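# Close both cabinet doors and leave it free

## Task

Swing both doors of the small cabinet fully closed, keep the cabinet upright, and finish with no part of either arm or hand still in contact with it.

## Robot and tools

Robot: two six-joint arms, left_arm and right_arm, each ending in a sixteen-motor hand with index, middle and ring fingers plus a thumb. right_arm carries a right hand; left_arm carries its mirror image. Calibrated root positions in the scene frame: left_arm (+0.001, +0.346, +0.009) m, right_arm (-0.045, -0.282, +0.027) m, both turned very slightly about z. A two-camera stand is fixed behind the arms.

Scene frame: origin at table-top height, halfway between the nominal arm bases; +x reaches out over the table, +z is up, +y points toward left_arm. Image left/right does not match arm names.

Hand point axes (right hand): +z runs along straight fingers toward the tips; +x runs across the palm away from the thumb; +y points out of the palm face, which sits at y = -0.062 m. Straight fingertips end about 0.139 m beyond the knuckles (knuckles at z = -0.017 m). A rigid mast near the wrist (x +0.05 to +0.10, z -0.16 to -0.11, out to y = +0.06 m) can strike things. On the left hand +x points toward the thumb, so the mast x values flip sign. Fingertips carry rubber caps; the rest is hard plastic.

execute_actions(actions, cameras)
- actions: a list of actions run in order. Each action is a table of at most 15 rows, one row per 1/30 s control step; an action lasts 0.5 s, and if fewer than 15 rows are given the last row is repeated.
- Each row is one flat list of 48 numbers, all in [-1, 1], covering both arms even if one is idle: left_arm dx, dy, dz, rx, ry, rz; then 16 left hand motor goals; left current_limit; left speed; then the same 24 numbers for right_arm.
- dx..rz are an offset, not a pose: measured from that arm's Hand target as it stood when the action began, along that target's own axes. Every row in an action refers to that same start, not to the row before. Scale: 1.0 equals 0.6 m for dx, dy, dz and 180 degrees for rx, ry, rz, which together form one rotation vector. Because each new action starts from the current Hand target, sending the same offset again moves the arm further. All zeros re-requests the current target.
- The commanded orientation is clipped each step to within 40 degrees of the measured one. A hand point often stops short of its target, especially under load or at long reach; if it rests short, send the remaining distance as a new offset. The right elbow sags, so you may need to aim higher. To stop pressing on something, command the target back beyond the hand point.
- Hand motor order, per arm: index_mcp, index_abd, index_pip, index_dip, middle_mcp, middle_abd, middle_pip, middle_dip, ring_mcp, ring_abd, ring_pip, ring_dip, thumb_cmc, thumb_axl, thumb_mcp, thumb_ipl. Each number is an absolute goal angle, scaled linearly between the hinge stops. Straight positions: _mcp +0.75, _abd 0.00, _pip +0.58, _dip +0.70, thumb_cmc +0.71, thumb_axl +0.68, thumb_mcp +0.23, thumb_ipl +0.17. Moving toward -1 curls a finger toward the palm, swings the thumb in front of the palm, or bends it. A 0 is a real goal; to leave a hand unchanged, resend its hand_goal, hand_current_limit and hand_speed.
- current_limit: -1 to +1 maps to 0 to 550 mA (floor 11 mA); speed: fraction (speed + 1)/2 of 8.5 rad/s. Initial values +0.4 and -0.6; the last written values persist.
- cameras: list of names, ["all"], or []. Omitted or null gives all images for an empty actions list and none otherwise. Names: cam_head_left, cam_head_right, cam_high (504x504), cam_left_wrist, cam_right_wrist (672x504). An unknown name invalidates the call. An empty actions list just reports state and images.

zoom_image(camera, region): closer view of the latest image from one camera that appeared in the newest result. region = [x0, y0, x1, y1] in image pixels from the top-left, at most 504 by 504.

read_manual(section): returns only licence texts ("licences"); moves nothing.

finished_scene(scene): closes the current scene (integer 1 to 3) for good and begins the next; use it only once the doors are shut and the hands are clear.

Results: for each arm, end_effector_position (m) and end_effector_quat_wxyz in the scene frame (may be off by a few cm); Hand target, the clipped last command that the next offsets build on; joint velocities ("within noise" when still); joint torques (include the arm's own weight, offset and noisy; numbers 3 and 4 wrap at ±28 N m). Per hand motor, in the order above: hand_goal, hand_measured, hand_current_ma (positive pushes toward -1), hand_state (moving, goal, blocked, overload), plus hand_current_limit and hand_speed. A MOTOR HOT line appears at 85 °C; an OVER-TEMPERATURE FAULT line means the arm has dropped for 30 s or more.

Care points: do not slam the doors, strike the cabinet, table or stand, or shove hard; never let the cabinet tip over or leave the table. Keep the two arms and hands from bumping or pinching each other. A finger motor held at 495 mA or more for 5 s shuts off for 10 s. Stretched-out arms, heavy pushing or straining toward unreachable targets heat the motors. A brief outside push may nudge loose objects. While you deliberate the simulation keeps running and the arms hold their last command.

Each tool is called after "Request:" as a command line: name --argument value for each argument, lists and objects as JSON in quotes; but a table of rows of numbers goes row by row, as --pt "numbers of a row", without its own name.

## Session

Request:
execute_actions --actions '[]'

Scene clock: 0.00 s.
left_arm: end_effector_position=(+0.5181, +0.3682, +0.3603) hand_goal=(+0.754, +0.000, +0.576, +0.696, +0.754, +0.000, +0.576, +0.696, +0.754, +0.000, +0.576, +0.696, +0.714, +0.678, +0.226, +0.168) hand_measured=(+0.754, +0.000, +0.576, +0.696, +0.754, +0.000, +0.576, +0.696, +0.754, +0.000, +0.576, +0.696, +0.714, +0.678, +0.226, +0.168) hand_current_ma=(+0, +0, +0, +0, +0, +0, +0, +0, +0, +0, +0, +0, +0, +0, +0, +0) hand_state=(goal, goal, goal, goal, goal, goal, goal, goal, goal, goal, goal, goal, goal, goal, goal, goal) hand_current_limit=0.40 hand_speed=-0.60 end_effector_quat_wxyz=(+0.614, +0.223, +0.755, +0.056) | right_arm: end_effector_position=(+0.0719, +0.1948, +0.1687) hand_goal=(+0.754, +0.000, +0.576, +0.696, +0.754, +0.000, +0.576, +0.696, +0.754, +0.000, +0.576, +0.696, +0.714, +0.678, +0.226, +0.168) hand_measured=(+0.754, +0.000, +0.576, +0.696, +0.754, +0.000, +0.576, +0.696, +0.754, +0.000, +0.576, +0.696, +0.714, +0.678, +0.226, +0.168) hand_current_ma=(+0, +0, +0, +0, +0, +0, +0, +0, +0, +0, +0, +0, +0, +0, +0, +0) hand_state=(goal, goal, goal, goal, goal, goal, goal, goal, goal, goal, goal, goal, goal, goal, goal, goal) hand_current_limit=0.40 hand_speed=-0.60 end_effector_quat_wxyz=(+0.379, -0.403, +0.675, +0.488)
Joint positions: left_arm=[-0.07 1.045 0.805 -0.003 0.103 -1.168] | right_arm=[1.077 1.639 0.459 0.924 -0.383 -1.297]
Joint velocities: within noise
Joint torques (N m): no reading
Heat: left arm: hottest wrist roll 23 °C; right arm: hottest wrist roll 24 °C.
Hand target: left_arm +0.5217, +0.3679, +0.3846; +0.631, +0.220, +0.742, +0.059 | right_arm +0.0740, +0.1986, +0.1721; +0.384, -0.402, +0.671, +0.491

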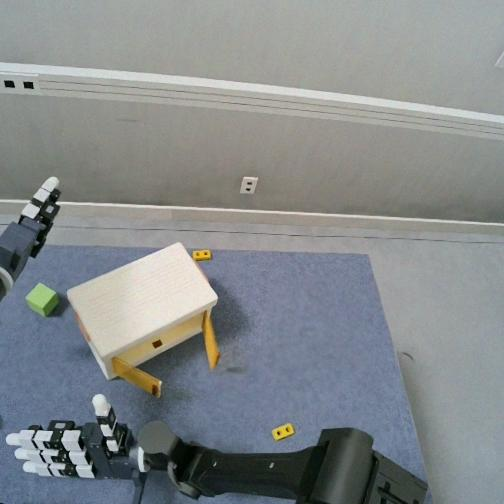

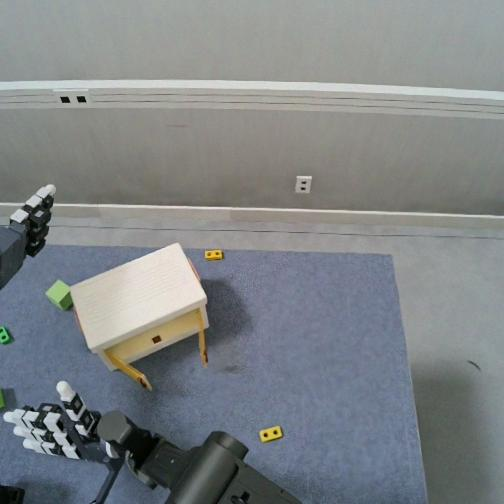

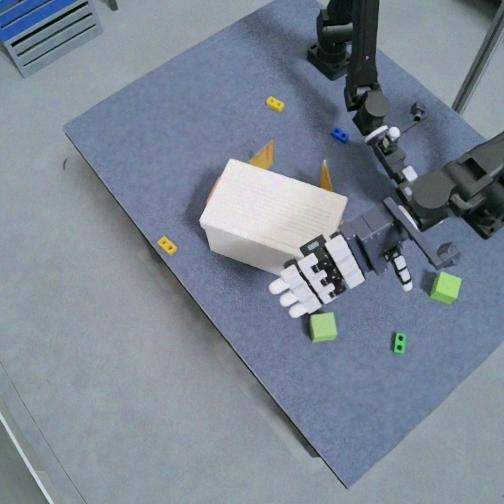

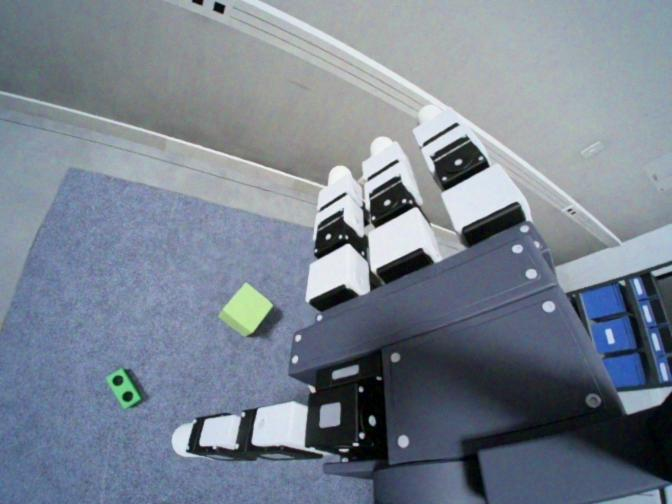

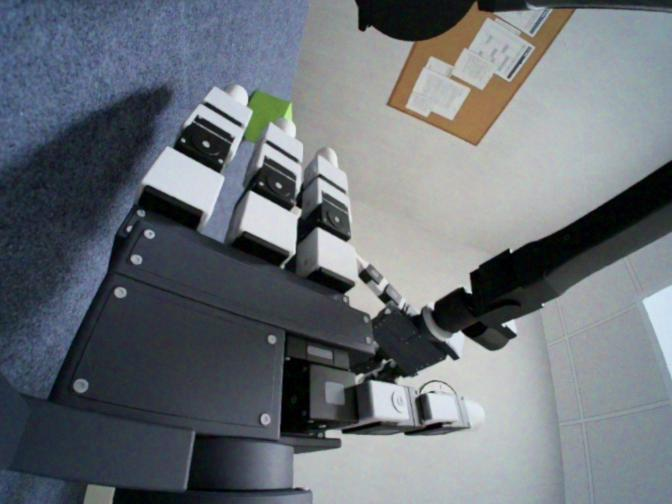

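Request:
zoom_image --camera "cam_head_left" --region '[50, 230, 250, 430]'

Request:
zoom_image --camera "cam_head_right" --region '[50, 230, 250, 430]'

Request:
zoom_image --camera "cam_high" --region '[170, 70, 420, 320]'

Scaled by 2.520 from the camera's 504x504 image, which has a finer 720x720 frame.

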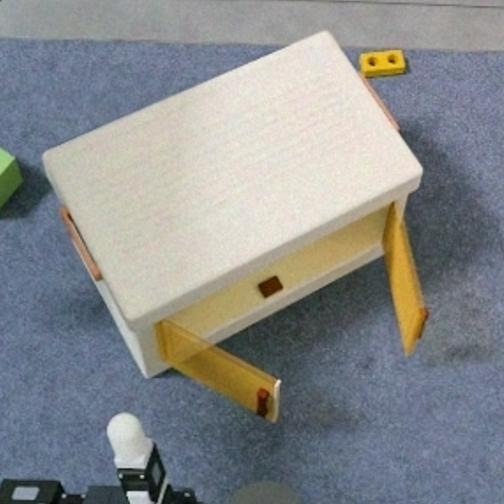

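Scaled by 2.520 from the camera's 504x504 image, which has a finer 720x720 frame.

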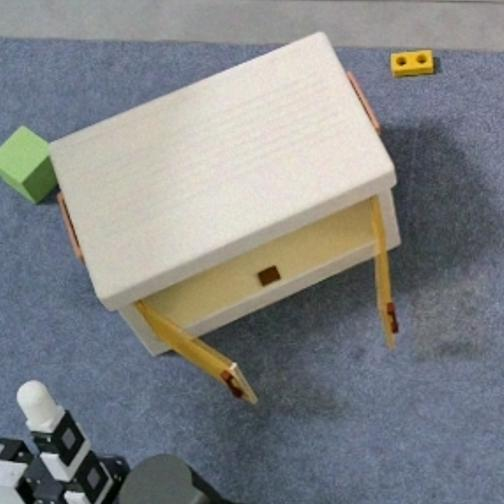

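Scaled by 2.016 from the camera's 504x504 image, which has a finer 720x720 frame.

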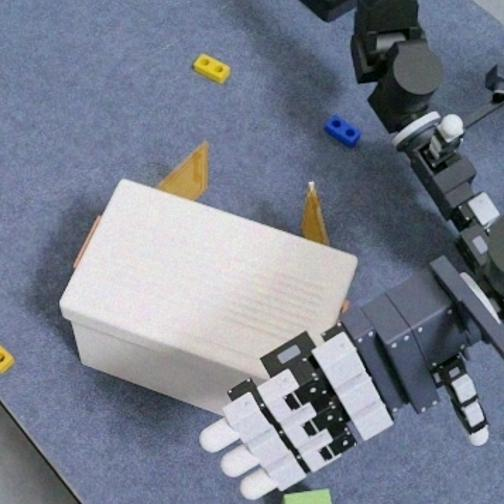

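Request:
execute_actions --actions '[[[0,0,0,0,0,0,0.754,0,0.576,0.696,0.754,0,0.576,0.696,0.754,0,0.576,0.696,0.714,0.678,0.226,0.168,0.4,-0.6,-0.076,0.029,-0.019,0,0,0,0.754,0,0.576,0.696,0.754,0,0.576,0.696,0.754,0,0.576,0.696,0.714,0.678,0.226,0.168,0.4,-0.6]],[[0,0,0,0,0,0,0.754,0,0.576,0.696,0.754,0,0.576,0.696,0.754,0,0.576,0.696,0.714,0.678,0.226,0.168,0.4,-0.6,-0.076,0.029,-0.019,0,0,0,0.754,0,0.576,0.696,0.754,0,0.576,0.696,0.754,0,0.576,0.696,0.714,0.678,0.226,0.168,0.4,-0.6]]]'

Scene clock: 93.57 s.
left_arm: end_effector_position=(+0.5181, +0.3682, +0.3603) hand_goal=(+0.754, +0.000, +0.576, +0.696, +0.754, +0.000, +0.576, +0.696, +0.754, +0.000, +0.576, +0.696, +0.714, +0.678, +0.226, +0.168) hand_measured=(+0.754, +0.000, +0.576, +0.696, +0.754, +0.000, +0.576, +0.696, +0.754, +0.000, +0.576, +0.696, +0.714, +0.678, +0.226, +0.168) hand_current_ma=(+0, +0, +0, +0, +0, +0, +0, +0, +0, +0, +0, +0, +0, +0, +0, +0) hand_state=(goal, goal, goal, goal, goal, goal, goal, goal, goal, goal, goal, goal, goal, goal, goal, goal) hand_current_limit=0.40 hand_speed=-0.60 end_effector_quat_wxyz=(+0.614, +0.223, +0.755, +0.056) | right_arm: end_effector_position=(+0.0691, +0.1900, +0.2631) hand_goal=(+0.754, +0.000, +0.576, +0.696, +0.754, +0.000, +0.576, +0.696, +0.754, +0.000, +0.576, +0.696, +0.714, +0.678, +0.226, +0.168) hand_measured=(+0.756, -0.002, +0.576, +0.696, +0.756, -0.002, +0.576, +0.696, +0.756, -0.002, +0.576, +0.696, +0.716, +0.678, +0.226, +0.168) hand_current_ma=(+1, -1, +0, +0, +1, -1, +0, +0, +1, -1, +0, +0, +1, +0, +0, +0) hand_state=(goal, goal, goal, goal, goal, goal, goal, goal, goal, goal, goal, goal, goal, goal, goal, goal) hand_current_limit=0.40 hand_speed=-0.60 end_effector_quat_wxyz=(+0.379, -0.403, +0.675, +0.488)
Joint positions: left_arm=[-0.07 1.045 0.805 -0.003 0.103 -1.168] | right_arm=[1.077 1.294 0.514 0.523 -0.383 -1.297]
Joint torques (N m): left_arm=[0.85 -7.94 12.16 1.91 -0.01 0.27] | right_arm=[-1.26 -8.12 9.61 1.42 -0.26 0.09]
Heat: left arm: hottest elbow 27 °C; right arm: hottest wrist roll 24 °C.
Hand target: left_arm +0.5217, +0.3679, +0.3846; +0.631, +0.220, +0.742, +0.059 | right_arm +0.0742, +0.1982, +0.2724; +0.384, -0.402, +0.671, +0.491
Off the commanded pose: left_arm 0.025 m, 3 deg | right_arm 0.014 m, 1 deg.

Request:
execute_actions --actions '[[[0,0,0,0,0,0,0.754,0,0.576,0.696,0.754,0,0.576,0.696,0.754,0,0.576,0.696,0.714,0.678,0.226,0.168,0.4,-0.6,-0.09,-0.02,-0.12,0,0,0,0.754,0,0.576,0.696,0.754,0,0.576,0.696,0.754,0,0.576,0.696,0.714,0.678,0.226,0.168,0.4,-0.6]],[[0,0,0,0,0,0,0.754,0,0.576,0.696,0.754,0,0.576,0.696,0.754,0,0.576,0.696,0.714,0.678,0.226,0.168,0.4,-0.6,-0.04,-0.04,-0.16,0,0,0,0.754,0,0.576,0.696,0.754,0,0.576,0.696,0.754,0,0.576,0.696,0.714,0.678,0.226,0.168,0.4,-0.6]],[[0,0,0,0,0,0,0.754,0,0.576,0.696,0.754,0,0.576,0.696,0.754,0,0.576,0.696,0.714,0.678,0.226,0.168,0.4,-0.6,0,-0.06,-0.16,0,0,0,0.754,0,0.576,0.696,0.754,0,0.576,0.696,0.754,0,0.576,0.696,0.714,0.678,0.226,0.168,0.4,-0.6]],[[0,0,0,0,0,0,0.754,0,0.576,0.696,0.754,0,0.576,0.696,0.754,0,0.576,0.696,0.714,0.678,0.226,0.168,0.4,-0.6,0,0,0,0.1083,0.0461,0.1061,0.754,0,0.576,0.696,0.754,0,0.576,0.696,0.754,0,0.576,0.696,0.714,0.678,0.226,0.168,0.4,-0.6]],[[0,0,0,0,0,0,0.754,0,0.576,0.696,0.754,0,0.576,0.696,0.754,0,0.576,0.696,0.714,0.678,0.226,0.168,0.4,-0.6,0,0,0,0.1083,0.0461,0.1061,0.754,0,0.576,0.696,0.754,0,0.576,0.696,0.754,0,0.576,0.696,0.714,0.678,0.226,0.168,0.4,-0.6]],[[0,0,0,0,0,0,0.754,0,0.576,0.696,0.754,0,0.576,0.696,0.754,0,0.576,0.696,0.714,0.678,0.226,0.168,0.4,-0.6,0,0,0,0.1083,0.0461,0.1061,0.754,0,0.576,0.696,0.754,0,0.576,0.696,0.754,0,0.576,0.696,0.714,0.678,0.226,0.168,0.4,-0.6]],[[0,0,0,0,0,0,0.754,0,0.576,0.696,0.754,0,0.576,0.696,0.754,0,0.576,0.696,0.714,0.678,0.226,0.168,0.4,-0.6,0,0,0,0.1083,0.0461,0.1061,0.754,0,0.576,0.696,0.754,0,0.576,0.696,0.754,0,0.576,0.696,0.714,0.678,0.226,0.168,0.4,-0.6]]]' --cameras '["cam_head_left","cam_head_right","cam_high"]'

Scene clock: 107.70 s.
left_arm: end_effector_position=(+0.5181, +0.3682, +0.3603) hand_goal=(+0.754, +0.000, +0.576, +0.696, +0.754, +0.000, +0.576, +0.696, +0.754, +0.000, +0.576, +0.696, +0.714, +0.678, +0.226, +0.168) hand_measured=(+0.754, +0.000, +0.576, +0.696, +0.754, +0.000, +0.576, +0.696, +0.754, +0.000, +0.576, +0.696, +0.714, +0.678, +0.226, +0.168) hand_current_ma=(+0, +0, +0, +0, +0, +0, +0, +0, +0, +0, +0, +0, +0, +0, +0, +0) hand_state=(goal, goal, goal, goal, goal, goal, goal, goal, goal, goal, goal, goal, goal, goal, goal, goal) hand_current_limit=0.40 hand_speed=-0.60 end_effector_quat_wxyz=(+0.614, +0.223, +0.755, +0.056) | right_arm: end_effector_position=(+0.1364, -0.0627, +0.3591) hand_goal=(+0.754, +0.000, +0.576, +0.696, +0.754, +0.000, +0.576, +0.696, +0.754, +0.000, +0.576, +0.696, +0.714, +0.678, +0.226, +0.168) hand_measured=(+0.756, -0.002, +0.576, +0.696, +0.758, -0.004, +0.576, +0.696, +0.758, -0.002, +0.576, +0.696, +0.718, +0.678, +0.224, +0.168) hand_current_ma=(+2, -1, +0, +0, +2, -1, +0, +0, +2, -1, +0, +0, +3, +0, -1, +0) hand_state=(goal, goal, goal, goal, goal, goal, goal, goal, goal, goal, goal, goal, goal, goal, goal, goal) hand_current_limit=0.40 hand_speed=-0.60 end_effector_quat_wxyz=(+0.042, +0.243, +0.964, +0.099)
Joint positions: left_arm=[-0.07 1.045 0.805 -0.003 0.103 -1.168] | right_arm=[0.933 0.727 1.052 -1.68 -0.003 -0.167]
Joint torques (N m): left_arm=[0.09 -8.47 12.15 2.13 -0.03 0.25] | right_arm=[-0.44 0.15 11.17 0.14 0.04 0.14]
Heat: left arm: hottest elbow 28 °C; right arm: hottest wrist roll 24 °C.
Hand target: left_arm +0.5217, +0.3679, +0.3846; +0.631, +0.220, +0.742, +0.059 | right_arm +0.1382, -0.0584, +0.3774; +0.000, +0.259, +0.966, +0.000
Off the commanded pose: left_arm 0.025 m, 3 deg | right_arm 0.019 m, 13 deg.
joint sent to its limit (right arm) — joint 4 (wrist pitch), lower limit. The joint targets are off in orientation, not in position.
Images, in order (width x height): cam_head_left 504x504, cam_head_right 504x504, cam_high 504x504.

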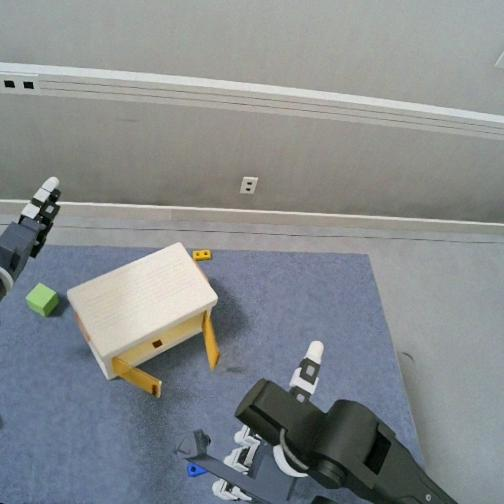

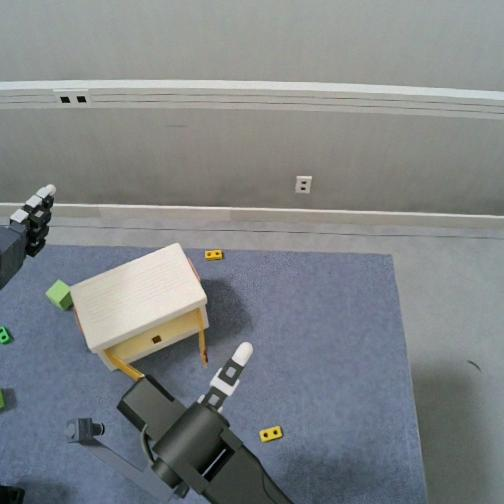

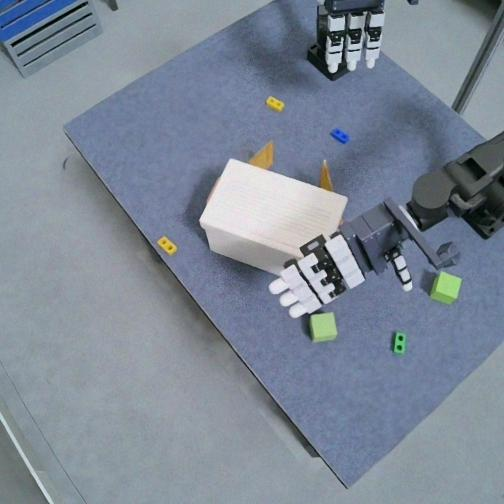

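Request:
execute_actions --actions '[[[0,0,0,0,0,0,0.754,0,0.576,0.696,0.754,0,0.576,0.696,0.754,0,0.576,0.696,0.714,0.678,0.226,0.168,0.4,-0.6,-0.12,0.037,0.025,0,0,0,0.754,0,0.576,0.696,0.754,0,0.576,0.696,0.754,0,0.576,0.696,0.714,0.678,0.226,0.168,0.4,-0.6]],[[0,0,0,0,0,0,0.754,0,0.576,0.696,0.754,0,0.576,0.696,0.754,0,0.576,0.696,0.714,0.678,0.226,0.168,0.4,-0.6,-0.12,0.037,0.025,0,0,0,0.754,0,0.576,0.696,0.754,0,0.576,0.696,0.754,0,0.576,0.696,0.714,0.678,0.226,0.168,0.4,-0.6]],[[0,0,0,0,0,0,0.754,0,0.576,0.696,0.754,0,0.576,0.696,0.754,0,0.576,0.696,0.714,0.678,0.226,0.168,0.4,-0.6,-0.12,0.037,0.025,0,0,0,0.754,0,0.576,0.696,0.754,0,0.576,0.696,0.754,0,0.576,0.696,0.714,0.678,0.226,0.168,0.4,-0.6]],[[0,0,0,0,0,0,0.754,0,0.576,0.696,0.754,0,0.576,0.696,0.754,0,0.576,0.696,0.714,0.678,0.226,0.168,0.4,-0.6,0,0,0.11,0,0,-0.097,0.754,0,0.576,0.696,0.754,0,0.576,0.696,0.754,0,0.576,0.696,0.714,0.678,0.226,0.168,0.4,-0.6]],[[0,0,0,0,0,0,0.754,0,0.576,0.696,0.754,0,0.576,0.696,0.754,0,0.576,0.696,0.714,0.678,0.226,0.168,0.4,-0.6,0,0,0.1,0,0,-0.097,0.754,0,0.576,0.696,0.754,0,0.576,0.696,0.754,0,0.576,0.696,0.714,0.678,0.226,0.168,0.4,-0.6]]]' --cameras '["cam_head_left","cam_head_right","cam_high"]'

Scene clock: 137.20 s.
left_arm: end_effector_position=(+0.5181, +0.3682, +0.3603) hand_goal=(+0.754, +0.000, +0.576, +0.696, +0.754, +0.000, +0.576, +0.696, +0.754, +0.000, +0.576, +0.696, +0.714, +0.678, +0.226, +0.168) hand_measured=(+0.754, +0.000, +0.576, +0.696, +0.754, +0.000, +0.576, +0.696, +0.754, +0.000, +0.576, +0.696, +0.714, +0.678, +0.226, +0.168) hand_current_ma=(+0, +0, +0, +0, +0, +0, +0, +0, +0, +0, +0, +0, +0, +0, +0, +0) hand_state=(goal, goal, goal, goal, goal, goal, goal, goal, goal, goal, goal, goal, goal, goal, goal, goal) hand_current_limit=0.40 hand_speed=-0.60 end_effector_quat_wxyz=(+0.614, +0.223, +0.755, +0.056) | right_arm: end_effector_position=(+0.3538, -0.1077, +0.2055) hand_goal=(+0.754, +0.000, +0.576, +0.696, +0.754, +0.000, +0.576, +0.696, +0.754, +0.000, +0.576, +0.696, +0.714, +0.678, +0.226, +0.168) hand_measured=(+0.754, -0.002, +0.576, +0.696, +0.754, -0.002, +0.576, +0.696, +0.754, -0.002, +0.576, +0.696, +0.716, +0.678, +0.224, +0.168) hand_current_ma=(+0, -1, +0, +0, +0, -1, +0, +0, +0, -1, +0, +0, +1, +0, -2, +0) hand_state=(goal, goal, goal, goal, goal, goal, goal, goal, goal, goal, goal, goal, goal, goal, goal, goal) hand_current_limit=0.40 hand_speed=-0.60 end_effector_quat_wxyz=(-0.005, -0.039, +0.999, -0.003)
Joint positions: left_arm=[-0.07 1.045 0.805 -0.003 0.103 -1.168] | right_arm=[0.253 1.398 1.164 -1.347 0.005 -1.42]
Joint torques (N m): left_arm=[0.44 -8.23 11.97 2.02 -0.03 0.22] | right_arm=[-1.67 -10.81 8.14 0.36 -0.24 -0.06]
Heat: left arm: hottest elbow 28 °C; right arm: hottest elbow 25 °C.
Hand target: left_arm +0.5217, +0.3679, +0.3846; +0.631, +0.220, +0.742, +0.059 | right_arm +0.3587, -0.1088, +0.2064; +0.000, -0.043, +0.999, +0.000
Off the commanded pose: left_arm 0.025 m, 3 deg | right_arm 0.005 m, 1 deg.
Images, in order (width x height): cam_head_left 504x504, cam_head_right 504x504, cam_high 504x504.

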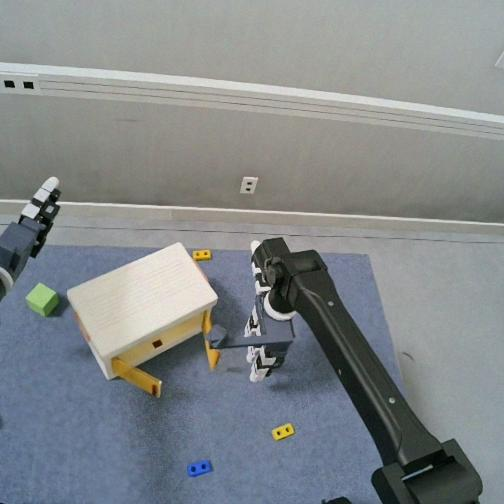

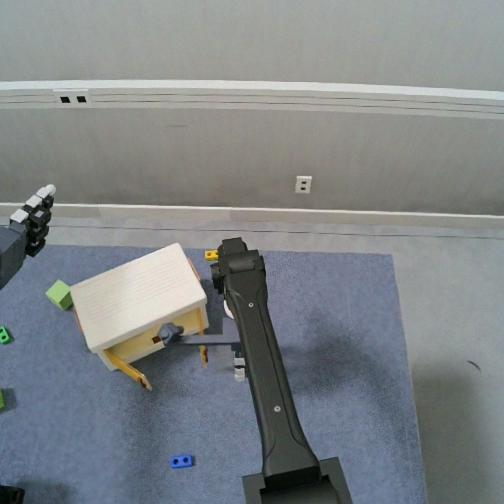

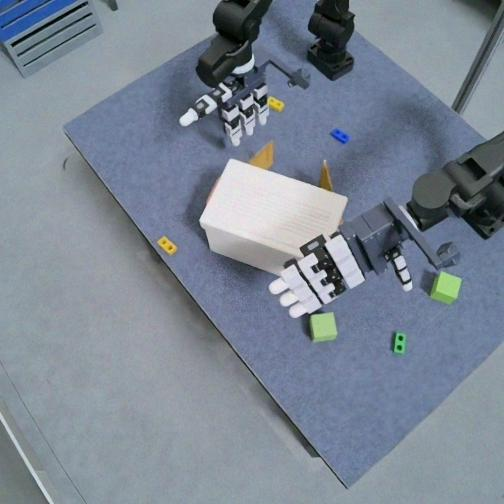

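Request:
execute_actions --actions '[[[0,0,0,0,0,0,0.754,0,0.576,0.696,0.754,0,0.576,0.696,0.754,0,0.576,0.696,0.714,0.678,0.226,0.168,0.4,-0.6,0.0025,0.067,0.017,0,0,-0.028,0.754,0,0.576,0.696,0.754,0,0.576,0.696,0.754,0,0.576,0.696,0.714,0.678,0.226,0.168,0.4,-0.6]],[[0,0,0,0,0,0,0.754,0,0.576,0.696,0.754,0,0.576,0.696,0.754,0,0.576,0.696,0.714,0.678,0.226,0.168,0.4,-0.6,-0.0067,0.048,0,0,0,0,0.754,0,0.576,0.696,0.754,0,0.576,0.696,0.754,0,0.576,0.696,0.714,0.678,0.226,0.168,0.4,-0.6]],[[0,0,0,0,0,0,0.754,0,0.576,0.696,0.754,0,0.576,0.696,0.754,0,0.576,0.696,0.714,0.678,0.226,0.168,0.4,-0.6,-0.0157,0.031,0,0,0,0.0556,0.754,0,0.576,0.696,0.754,0,0.576,0.696,0.754,0,0.576,0.696,0.714,0.678,0.226,0.168,0.4,-0.6]],[[0,0,0,0,0,0,0.754,0,0.576,0.696,0.754,0,0.576,0.696,0.754,0,0.576,0.696,0.714,0.678,0.226,0.168,0.4,-0.6,-0.03,0.028,0,0,0,0.0556,0.754,0,0.576,0.696,0.754,0,0.576,0.696,0.754,0,0.576,0.696,0.714,0.678,0.226,0.168,0.4,-0.6]],[[0,0,0,0,0,0,0.754,0,0.576,0.696,0.754,0,0.576,0.696,0.754,0,0.576,0.696,0.714,0.678,0.226,0.168,0.4,-0.6,-0.0255,0.018,0,0,0,0.0694,0.754,0,0.576,0.696,0.754,0,0.576,0.696,0.754,0,0.576,0.696,0.714,0.678,0.226,0.168,0.4,-0.6]],[[0,0,0,0,0,0,0.754,0,0.576,0.696,0.754,0,0.576,0.696,0.754,0,0.576,0.696,0.714,0.678,0.226,0.168,0.4,-0.6,-0.02,0.021,0,0,0,0.0694,0.754,0,0.576,0.696,0.754,0,0.576,0.696,0.754,0,0.576,0.696,0.714,0.678,0.226,0.168,0.4,-0.6]]]' --cameras '["cam_head_left","cam_head_right","cam_high","cam_right_wrist"]'

Scene clock: 160.67 s.
left_arm: end_effector_position=(+0.5181, +0.3682, +0.3603) hand_goal=(+0.754, +0.000, +0.576, +0.696, +0.754, +0.000, +0.576, +0.696, +0.754, +0.000, +0.576, +0.696, +0.714, +0.678, +0.226, +0.168) hand_measured=(+0.754, +0.000, +0.576, +0.696, +0.754, +0.000, +0.576, +0.696, +0.754, +0.000, +0.576, +0.696, +0.714, +0.678, +0.226, +0.168) hand_current_ma=(+0, +0, +0, +0, +0, +0, +0, +0, +0, +0, +0, +0, +0, +0, +0, +0) hand_state=(goal, goal, goal, goal, goal, goal, goal, goal, goal, goal, goal, goal, goal, goal, goal, goal) hand_current_limit=0.40 hand_speed=-0.60 end_effector_quat_wxyz=(+0.614, +0.223, +0.755, +0.056) | right_arm: end_effector_position=(+0.3974, +0.0010, +0.1882) hand_goal=(+0.754, +0.000, +0.576, +0.696, +0.754, +0.000, +0.576, +0.696, +0.754, +0.000, +0.576, +0.696, +0.714, +0.678, +0.226, +0.168) hand_measured=(+0.754, -0.002, +0.576, +0.696, +0.754, -0.002, +0.576, +0.696, +0.754, -0.002, +0.576, +0.696, +0.714, +0.678, +0.224, +0.168) hand_current_ma=(+0, -1, +0, +0, +0, -1, +0, +0, +0, -1, +0, +0, +0, +0, -2, +0) hand_state=(goal, goal, goal, goal, goal, goal, goal, goal, goal, goal, goal, goal, goal, goal, goal, goal) hand_current_limit=0.40 hand_speed=-0.60 end_effector_quat_wxyz=(-0.007, +0.298, +0.955, -0.006)
Joint positions: left_arm=[-0.07 1.045 0.805 -0.003 0.103 -1.168] | right_arm=[0.566 1.531 1.262 -1.321 -0.002 -0.423]
Joint torques (N m): left_arm=[0.5 -8.29 12.27 1.98 -0.03 0.26] | right_arm=[-0.5 -11.69 10.78 -0.02 0.01 0.17]
Heat: left arm: hottest elbow 28 °C; right arm: hottest elbow 24 °C.
Hand target: left_arm +0.5217, +0.3679, +0.3846; +0.631, +0.220, +0.742, +0.059 | right_arm +0.4095, +0.0119, +0.1960; +0.000, +0.301, +0.954, -0.001
Off the commanded pose: left_arm 0.025 m, 3 deg | right_arm 0.018 m, 1 deg.
camera_calibration:
cam_right_wrist: T_world_to_cam=[[0.994255, 0.101526, 0.0338948, -0.3773], [0.0397664, -0.644389, 0.763663, -0.211283], [0.099373, -0.757928, -0.644724, 0.208666], [0, 0, 0, 1]] pos_world=[0.362798, 0.0603112, 0.30867]
Images, in order (width x height): cam_head_left 504x504, cam_head_right 504x504, cam_high 504x504, cam_right_wrist 672x504.

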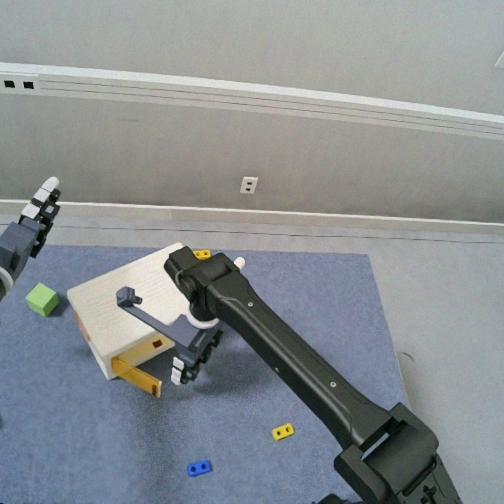

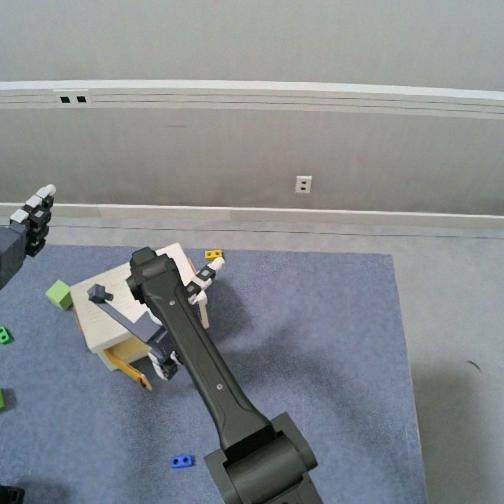

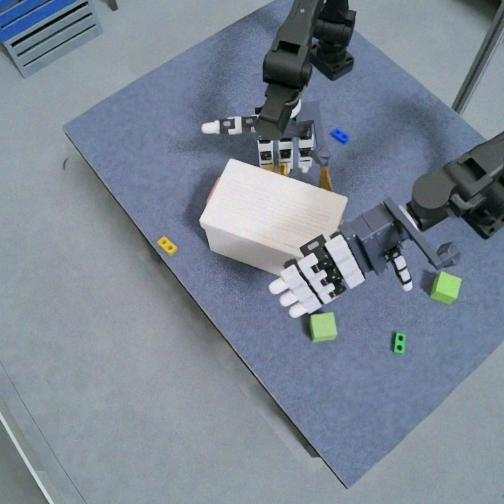

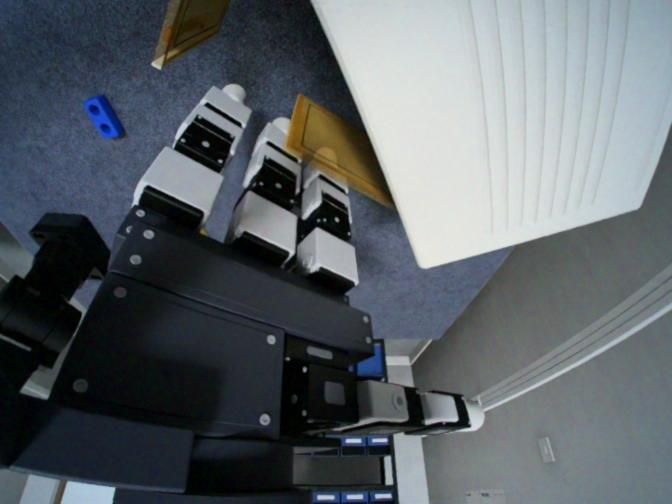

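Request:
execute_actions --actions '[[[0,0,0,0,0,0,0.754,0,0.576,0.696,0.754,0,0.576,0.696,0.754,0,0.576,0.696,0.714,0.678,0.226,0.168,0.4,-0.6,-0.0195,0.0157,0,0,0,0.0556,0.754,0,0.576,0.696,0.754,0,0.576,0.696,0.754,0,0.576,0.696,0.714,0.678,0.226,0.168,0.4,-0.6]],[[0,0,0,0,0,0,0.754,0,0.576,0.696,0.754,0,0.576,0.696,0.754,0,0.576,0.696,0.714,0.678,0.226,0.168,0.4,-0.6,-0.0195,0.0157,0,0,0,0.0556,0.754,0,0.576,0.696,0.754,0,0.576,0.696,0.754,0,0.576,0.696,0.714,0.678,0.226,0.168,0.4,-0.6]],[[0,0,0,0,0,0,0.754,0,0.576,0.696,0.754,0,0.576,0.696,0.754,0,0.576,0.696,0.714,0.678,0.226,0.168,0.4,-0.6,-0.0177,0.0324,0,0,0,0.0444,0.754,0,0.576,0.696,0.754,0,0.576,0.696,0.754,0,0.576,0.696,0.714,0.678,0.226,0.168,0.4,-0.6]]]' --cameras '["cam_head_left","cam_right_wrist"]'

Scene clock: 169.33 s.
left_arm: end_effector_position=(+0.5181, +0.3682, +0.3603) hand_goal=(+0.754, +0.000, +0.576, +0.696, +0.754, +0.000, +0.576, +0.696, +0.754, +0.000, +0.576, +0.696, +0.714, +0.678, +0.226, +0.168) hand_measured=(+0.754, +0.000, +0.576, +0.696, +0.754, +0.000, +0.576, +0.696, +0.754, +0.000, +0.576, +0.696, +0.714, +0.678, +0.226, +0.168) hand_current_ma=(+0, +0, +0, +0, +0, +0, +0, +0, +0, +0, +0, +0, +0, +0, +0, +0) hand_state=(goal, goal, goal, goal, goal, goal, goal, goal, goal, goal, goal, goal, goal, goal, goal, goal) hand_current_limit=0.40 hand_speed=-0.60 end_effector_quat_wxyz=(+0.614, +0.223, +0.755, +0.056) | right_arm: end_effector_position=(+0.4531, +0.0026, +0.1899) hand_goal=(+0.754, +0.000, +0.576, +0.696, +0.754, +0.000, +0.576, +0.696, +0.754, +0.000, +0.576, +0.696, +0.714, +0.678, +0.226, +0.168) hand_measured=(+0.754, -0.002, +0.576, +0.696, +0.754, -0.002, +0.576, +0.696, +0.754, -0.002, +0.576, +0.696, +0.714, +0.678, +0.224, +0.168) hand_current_ma=(+0, -1, +0, +0, +0, -1, +0, +0, +0, -1, +0, +0, +0, +0, -2, +0) hand_state=(goal, goal, goal, goal, goal, goal, goal, goal, goal, goal, goal, goal, goal, goal, goal, goal) hand_current_limit=0.40 hand_speed=-0.60 end_effector_quat_wxyz=(-0.003, +0.521, +0.854, -0.005)
Joint positions: left_arm=[-0.07 1.045 0.805 -0.003 0.103 -1.168] | right_arm=[0.598 1.657 1.416 -1.341 -0.002 0.1]
Joint torques (N m): left_arm=[0.56 -8.53 12.1 1.98 -0.01 0.22] | right_arm=[-0.32 -13.98 10.81 -0.29 0.06 0.17]
Heat: left arm: hottest elbow 29 °C; right arm: hottest elbow 24 °C.
Hand target: left_arm +0.5217, +0.3679, +0.3846; +0.631, +0.220, +0.742, +0.059 | right_arm +0.4615, +0.0137, +0.1960; +0.000, +0.523, +0.853, -0.001
Off the commanded pose: left_arm 0.025 m, 3 deg | right_arm 0.015 m, 1 deg.
camera_calibration:
cam_right_wrist: T_world_to_cam=[[0.924174, -0.379331, 0.0448308, -0.402017], [-0.27614, -0.58241, 0.764555, -0.071009], [-0.263909, -0.718962, -0.642997, 0.369625], [0, 0, 0, 1]] pos_world=[0.449473, 0.0718924, 0.309981]
Images, in order (width x height): cam_head_left 504x504, cam_right_wrist 672x504.

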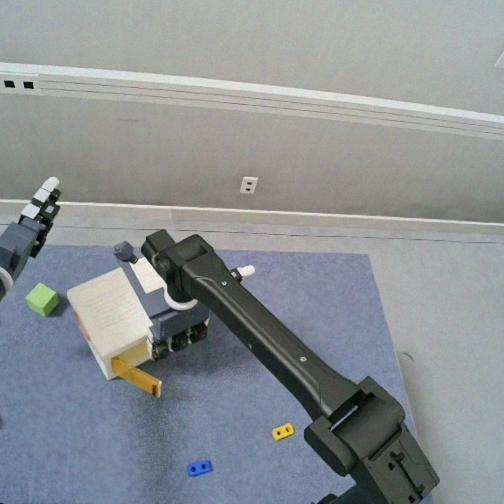

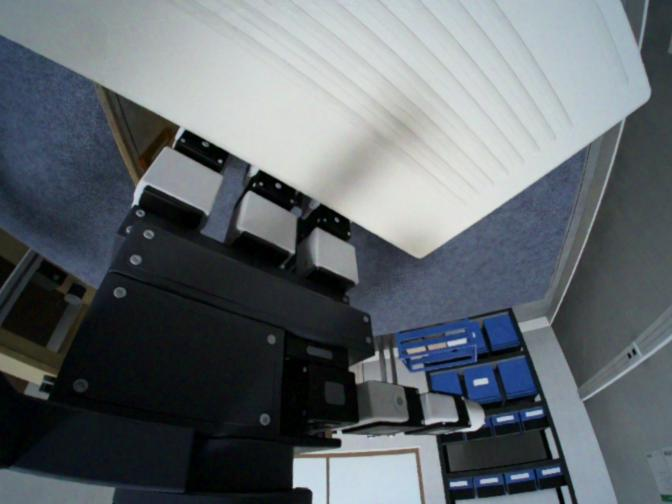

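Request:
execute_actions --actions '[[[0,0,0,0,0,0,0.754,0,0.576,0.696,0.754,0,0.576,0.696,0.754,0,0.576,0.696,0.714,0.678,0.226,0.168,0.4,-0.6,0,0.02,0,0,0,0,0.754,0,0.576,0.696,0.754,0,0.576,0.696,0.754,0,0.576,0.696,0.714,0.678,0.226,0.168,0.4,-0.6]]]' --cameras '["cam_head_left","cam_head_right","cam_high"]'

Request:
zoom_image --camera "cam_high" --region '[170, 70, 420, 320]'

Request:
zoom_image --camera "cam_head_left" --region '[50, 230, 250, 430]'

Scene clock: 177.93 s.
left_arm: end_effector_position=(+0.5181, +0.3682, +0.3603) hand_goal=(+0.754, +0.000, +0.576, +0.696, +0.754, +0.000, +0.576, +0.696, +0.754, +0.000, +0.576, +0.696, +0.714, +0.678, +0.226, +0.168) hand_measured=(+0.754, +0.000, +0.576, +0.696, +0.754, +0.000, +0.576, +0.696, +0.754, +0.000, +0.576, +0.696, +0.714, +0.678, +0.226, +0.168) hand_current_ma=(+0, +0, +0, +0, +0, +0, +0, +0, +0, +0, +0, +0, +0, +0, +0, +0) hand_state=(goal, goal, goal, goal, goal, goal, goal, goal, goal, goal, goal, goal, goal, goal, goal, goal) hand_current_limit=0.40 hand_speed=-0.60 end_effector_quat_wxyz=(+0.614, +0.223, +0.755, +0.056) | right_arm: end_effector_position=(+0.4585, +0.0060, +0.1884) hand_goal=(+0.754, +0.000, +0.576, +0.696, +0.754, +0.000, +0.576, +0.696, +0.754, +0.000, +0.576, +0.696, +0.714, +0.678, +0.226, +0.168) hand_measured=(+0.754, -0.002, +0.576, +0.696, +0.754, -0.002, +0.576, +0.696, +0.764, -0.002, +0.576, +0.696, +0.714, +0.678, +0.224, +0.168) hand_current_ma=(+0, -1, +0, +0, +0, -1, +0, +0, +10, +0, +0, +0, +0, +0, -2, +0) hand_state=(goal, goal, goal, goal, goal, goal, goal, goal, goal, goal, goal, goal, goal, goal, goal, goal) hand_current_limit=0.40 hand_speed=-0.60 end_effector_quat_wxyz=(-0.006, +0.521, +0.853, -0.011)
Joint positions: left_arm=[-0.07 1.045 0.805 -0.003 0.103 -1.168] | right_arm=[0.598 1.683 1.448 -1.362 -0.001 0.1]
Joint torques (N m): left_arm=[0.56 -8.41 12.16 1.94 -0.01 0.23] | right_arm=[-0.5 -13.98 11.38 0.06 0.05 0.16]
Heat: left arm: hottest elbow 29 °C; right arm: hottest elbow 25 °C.
Hand target: left_arm +0.5217, +0.3679, +0.3846; +0.631, +0.220, +0.742, +0.059 | right_arm +0.4722, +0.0192, +0.1960; +0.000, +0.523, +0.853, +0.000
Off the commanded pose: left_arm 0.025 m, 3 deg | right_arm 0.020 m, 1 deg.
Images, in order (width x height): cam_head_left 504x504, cam_head_right 504x504, cam_high 504x504.

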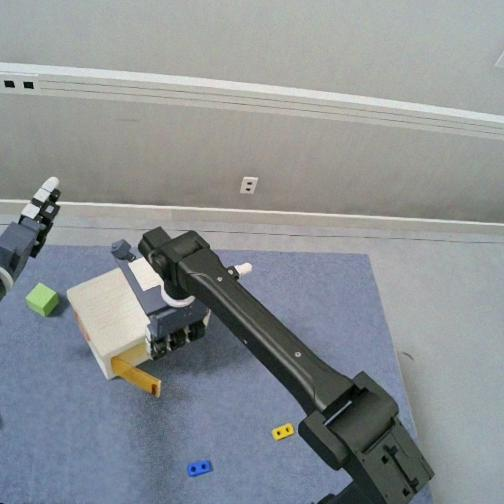

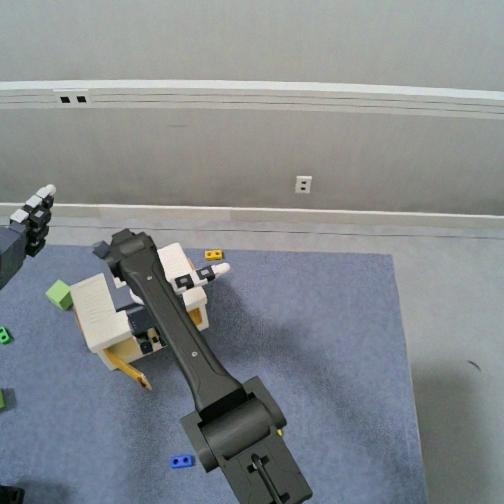

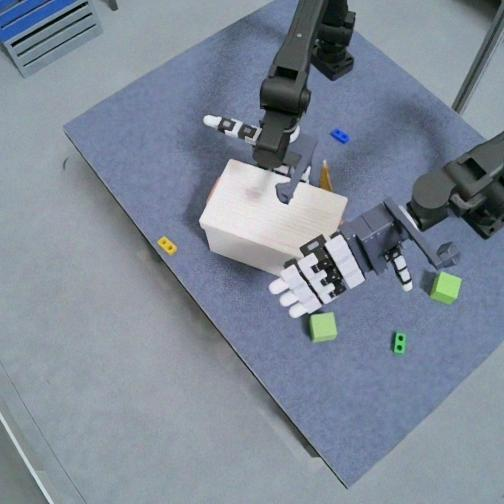

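Scaled by 2.016 from the camera's 504x504 image, which has a finer 720x720 frame.

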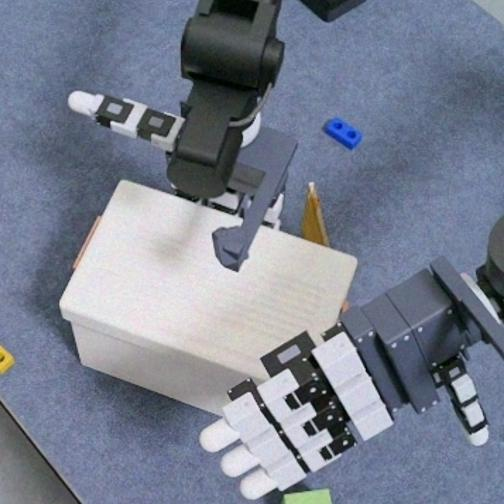

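Scaled by 2.520 from the camera's 504x504 image, which has a finer 720x720 frame.

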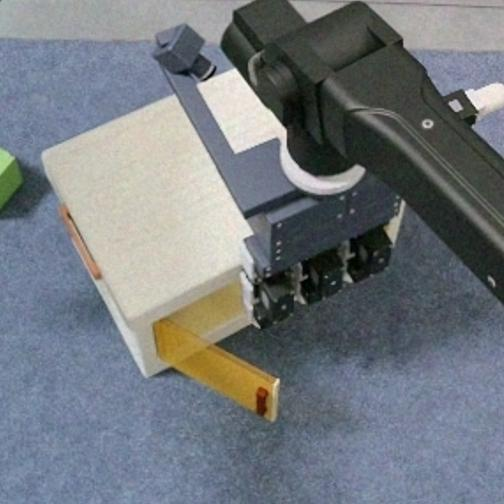

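Request:
execute_actions --actions '[[[0,0,0,0,0,0,0.754,0,0.576,0.696,0.754,0,0.576,0.696,0.754,0,0.576,0.696,0.714,0.678,0.226,0.168,0.4,-0.6,0,-0.083,-0.04,0,0,0,0.754,0,0.576,0.696,0.754,0,0.576,0.696,0.754,0,0.576,0.696,0.714,0.678,0.226,0.168,0.4,-0.6]],[[0,0,0,0,0,0,0.754,0,0.576,0.696,0.754,0,0.576,0.696,0.754,0,0.576,0.696,0.714,0.678,0.226,0.168,0.4,-0.6,0,-0.05,-0.18,0,0,0,0.754,0,0.576,0.696,0.754,0,0.576,0.696,0.754,0,0.576,0.696,0.714,0.678,0.226,0.168,0.4,-0.6]],[[0,0,0,0,0,0,0.754,0,0.576,0.696,0.754,0,0.576,0.696,0.754,0,0.576,0.696,0.714,0.678,0.226,0.168,0.4,-0.6,0.1075,-0.068,0,0,0,0,0.754,0,0.576,0.696,0.754,0,0.576,0.696,0.754,0,0.576,0.696,0.714,0.678,0.226,0.168,0.4,-0.6]],[[0,0,0,0,0,0,0.754,0,0.576,0.696,0.754,0,0.576,0.696,0.754,0,0.576,0.696,0.714,0.678,0.226,0.168,0.4,-0.6,0.1075,-0.068,0,0,0,0,0.754,0,0.576,0.696,0.754,0,0.576,0.696,0.754,0,0.576,0.696,0.714,0.678,0.226,0.168,0.4,-0.6]],[[0,0,0,0,0,0,0.754,0,0.576,0.696,0.754,0,0.576,0.696,0.754,0,0.576,0.696,0.714,0.678,0.226,0.168,0.4,-0.6,0,0,0.05,0,0,0.15,0.754,0,0.576,0.696,0.754,0,0.576,0.696,0.754,0,0.576,0.696,0.714,0.678,0.226,0.168,0.4,-0.6]],[[0,0,0,0,0,0,0.754,0,0.576,0.696,0.754,0,0.576,0.696,0.754,0,0.576,0.696,0.714,0.678,0.226,0.168,0.4,-0.6,0,0,0.16,0,0,0.15,0.754,0,0.576,0.696,0.754,0,0.576,0.696,0.754,0,0.576,0.696,0.714,0.678,0.226,0.168,0.4,-0.6]]]' --cameras '["cam_head_left","cam_head_right","cam_high","cam_right_wrist"]'

Request:
zoom_image --camera "cam_head_left" --region '[50, 230, 250, 430]'

Scene clock: 212.00 s.
left_arm: end_effector_position=(+0.5181, +0.3682, +0.3603) hand_goal=(+0.754, +0.000, +0.576, +0.696, +0.754, +0.000, +0.576, +0.696, +0.754, +0.000, +0.576, +0.696, +0.714, +0.678, +0.226, +0.168) hand_measured=(+0.754, +0.000, +0.576, +0.696, +0.754, +0.000, +0.576, +0.696, +0.754, +0.000, +0.576, +0.696, +0.714, +0.678, +0.226, +0.168) hand_current_ma=(+0, +0, +0, +0, +0, +0, +0, +0, +0, +0, +0, +0, +0, +0, +0, +0) hand_state=(goal, goal, goal, goal, goal, goal, goal, goal, goal, goal, goal, goal, goal, goal, goal, goal) hand_current_limit=0.40 hand_speed=-0.60 end_effector_quat_wxyz=(+0.614, +0.223, +0.755, +0.056) | right_arm: end_effector_position=(+0.2691, +0.0546, +0.1959) hand_goal=(+0.754, +0.000, +0.576, +0.696, +0.754, +0.000, +0.576, +0.696, +0.754, +0.000, +0.576, +0.696, +0.714, +0.678, +0.226, +0.168) hand_measured=(+0.752, -0.002, +0.576, +0.696, +0.752, -0.002, +0.576, +0.696, +0.752, -0.002, +0.576, +0.696, +0.714, +0.678, +0.224, +0.168) hand_current_ma=(-1, +0, +0, +0, -1, +0, +0, +0, -1, +0, +0, +0, +0, +0, -2, +0) hand_state=(goal, goal, goal, goal, goal, goal, goal, goal, goal, goal, goal, goal, goal, goal, goal, goal) hand_current_limit=0.40 hand_speed=-0.60 end_effector_quat_wxyz=(+0.004, +0.850, +0.526, -0.013)
Joint positions: left_arm=[-0.07 1.045 0.805 -0.003 0.103 -1.168] | right_arm=[1.033 1.603 1.363 -1.357 -0.005 1.472]
Joint torques (N m): left_arm=[0.26 -8.35 12.16 1.96 -0.04 0.23] | right_arm=[-0.62 -14.97 8.44 0.2 0.06 0.18]
Heat: left arm: hottest elbow 29 °C; right arm: hottest elbow 25 °C.
Hand target: left_arm +0.5217, +0.3679, +0.3846; +0.631, +0.220, +0.742, +0.059 | right_arm +0.2697, +0.0609, +0.2019; +0.001, +0.853, +0.522, +0.000
Off the commanded pose: left_arm 0.025 m, 3 deg | right_arm 0.009 m, 2 deg.
camera_calibration:
cam_right_wrist: T_world_to_cam=[[0.242675, -0.967792, 0.0669887, -0.00131588], [-0.626458, -0.103612, 0.772538, -0.0295556], [-0.740715, -0.229442, -0.631425, 0.461641], [0, 0, 0, 1]] pos_world=[0.323748, 0.101584, 0.314412]
Images, in order (width x height): cam_head_left 504x504, cam_head_right 504x504, cam_high 504x504, cam_right_wrist 672x504.

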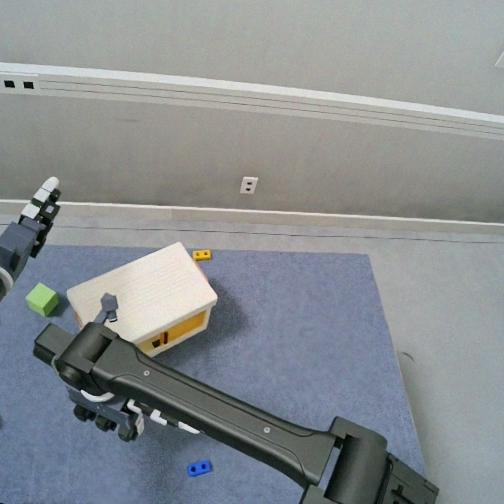

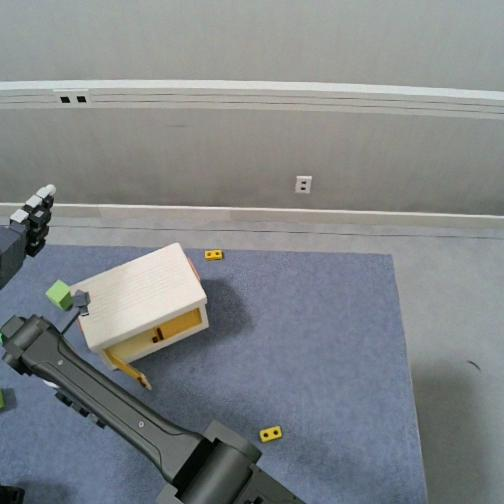

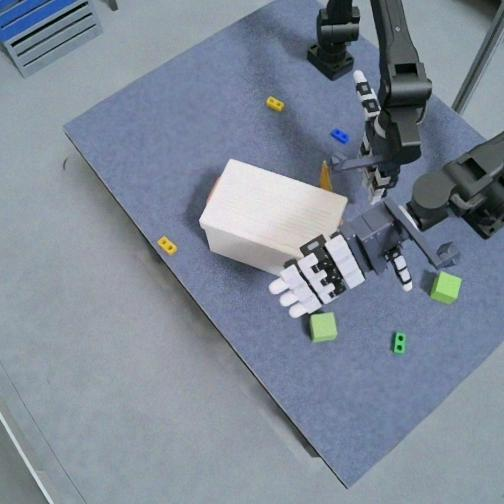

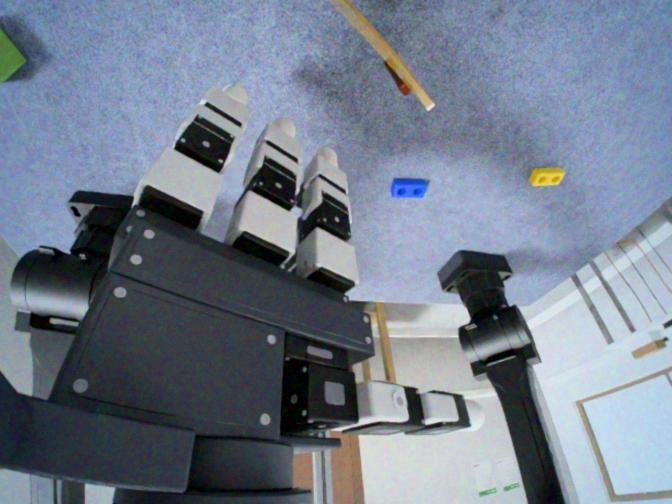

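Scaled by 2.520 from the camera's 504x504 image, which has a finer 720x720 frame.

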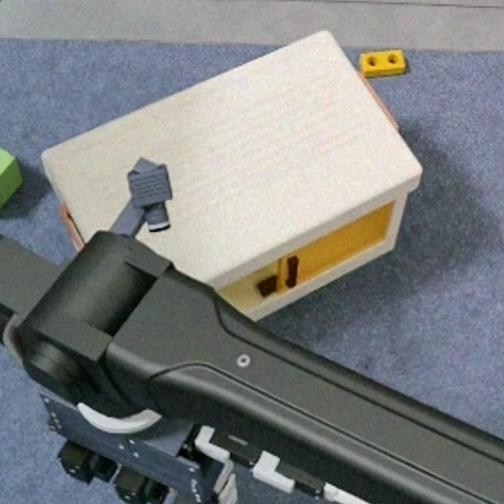

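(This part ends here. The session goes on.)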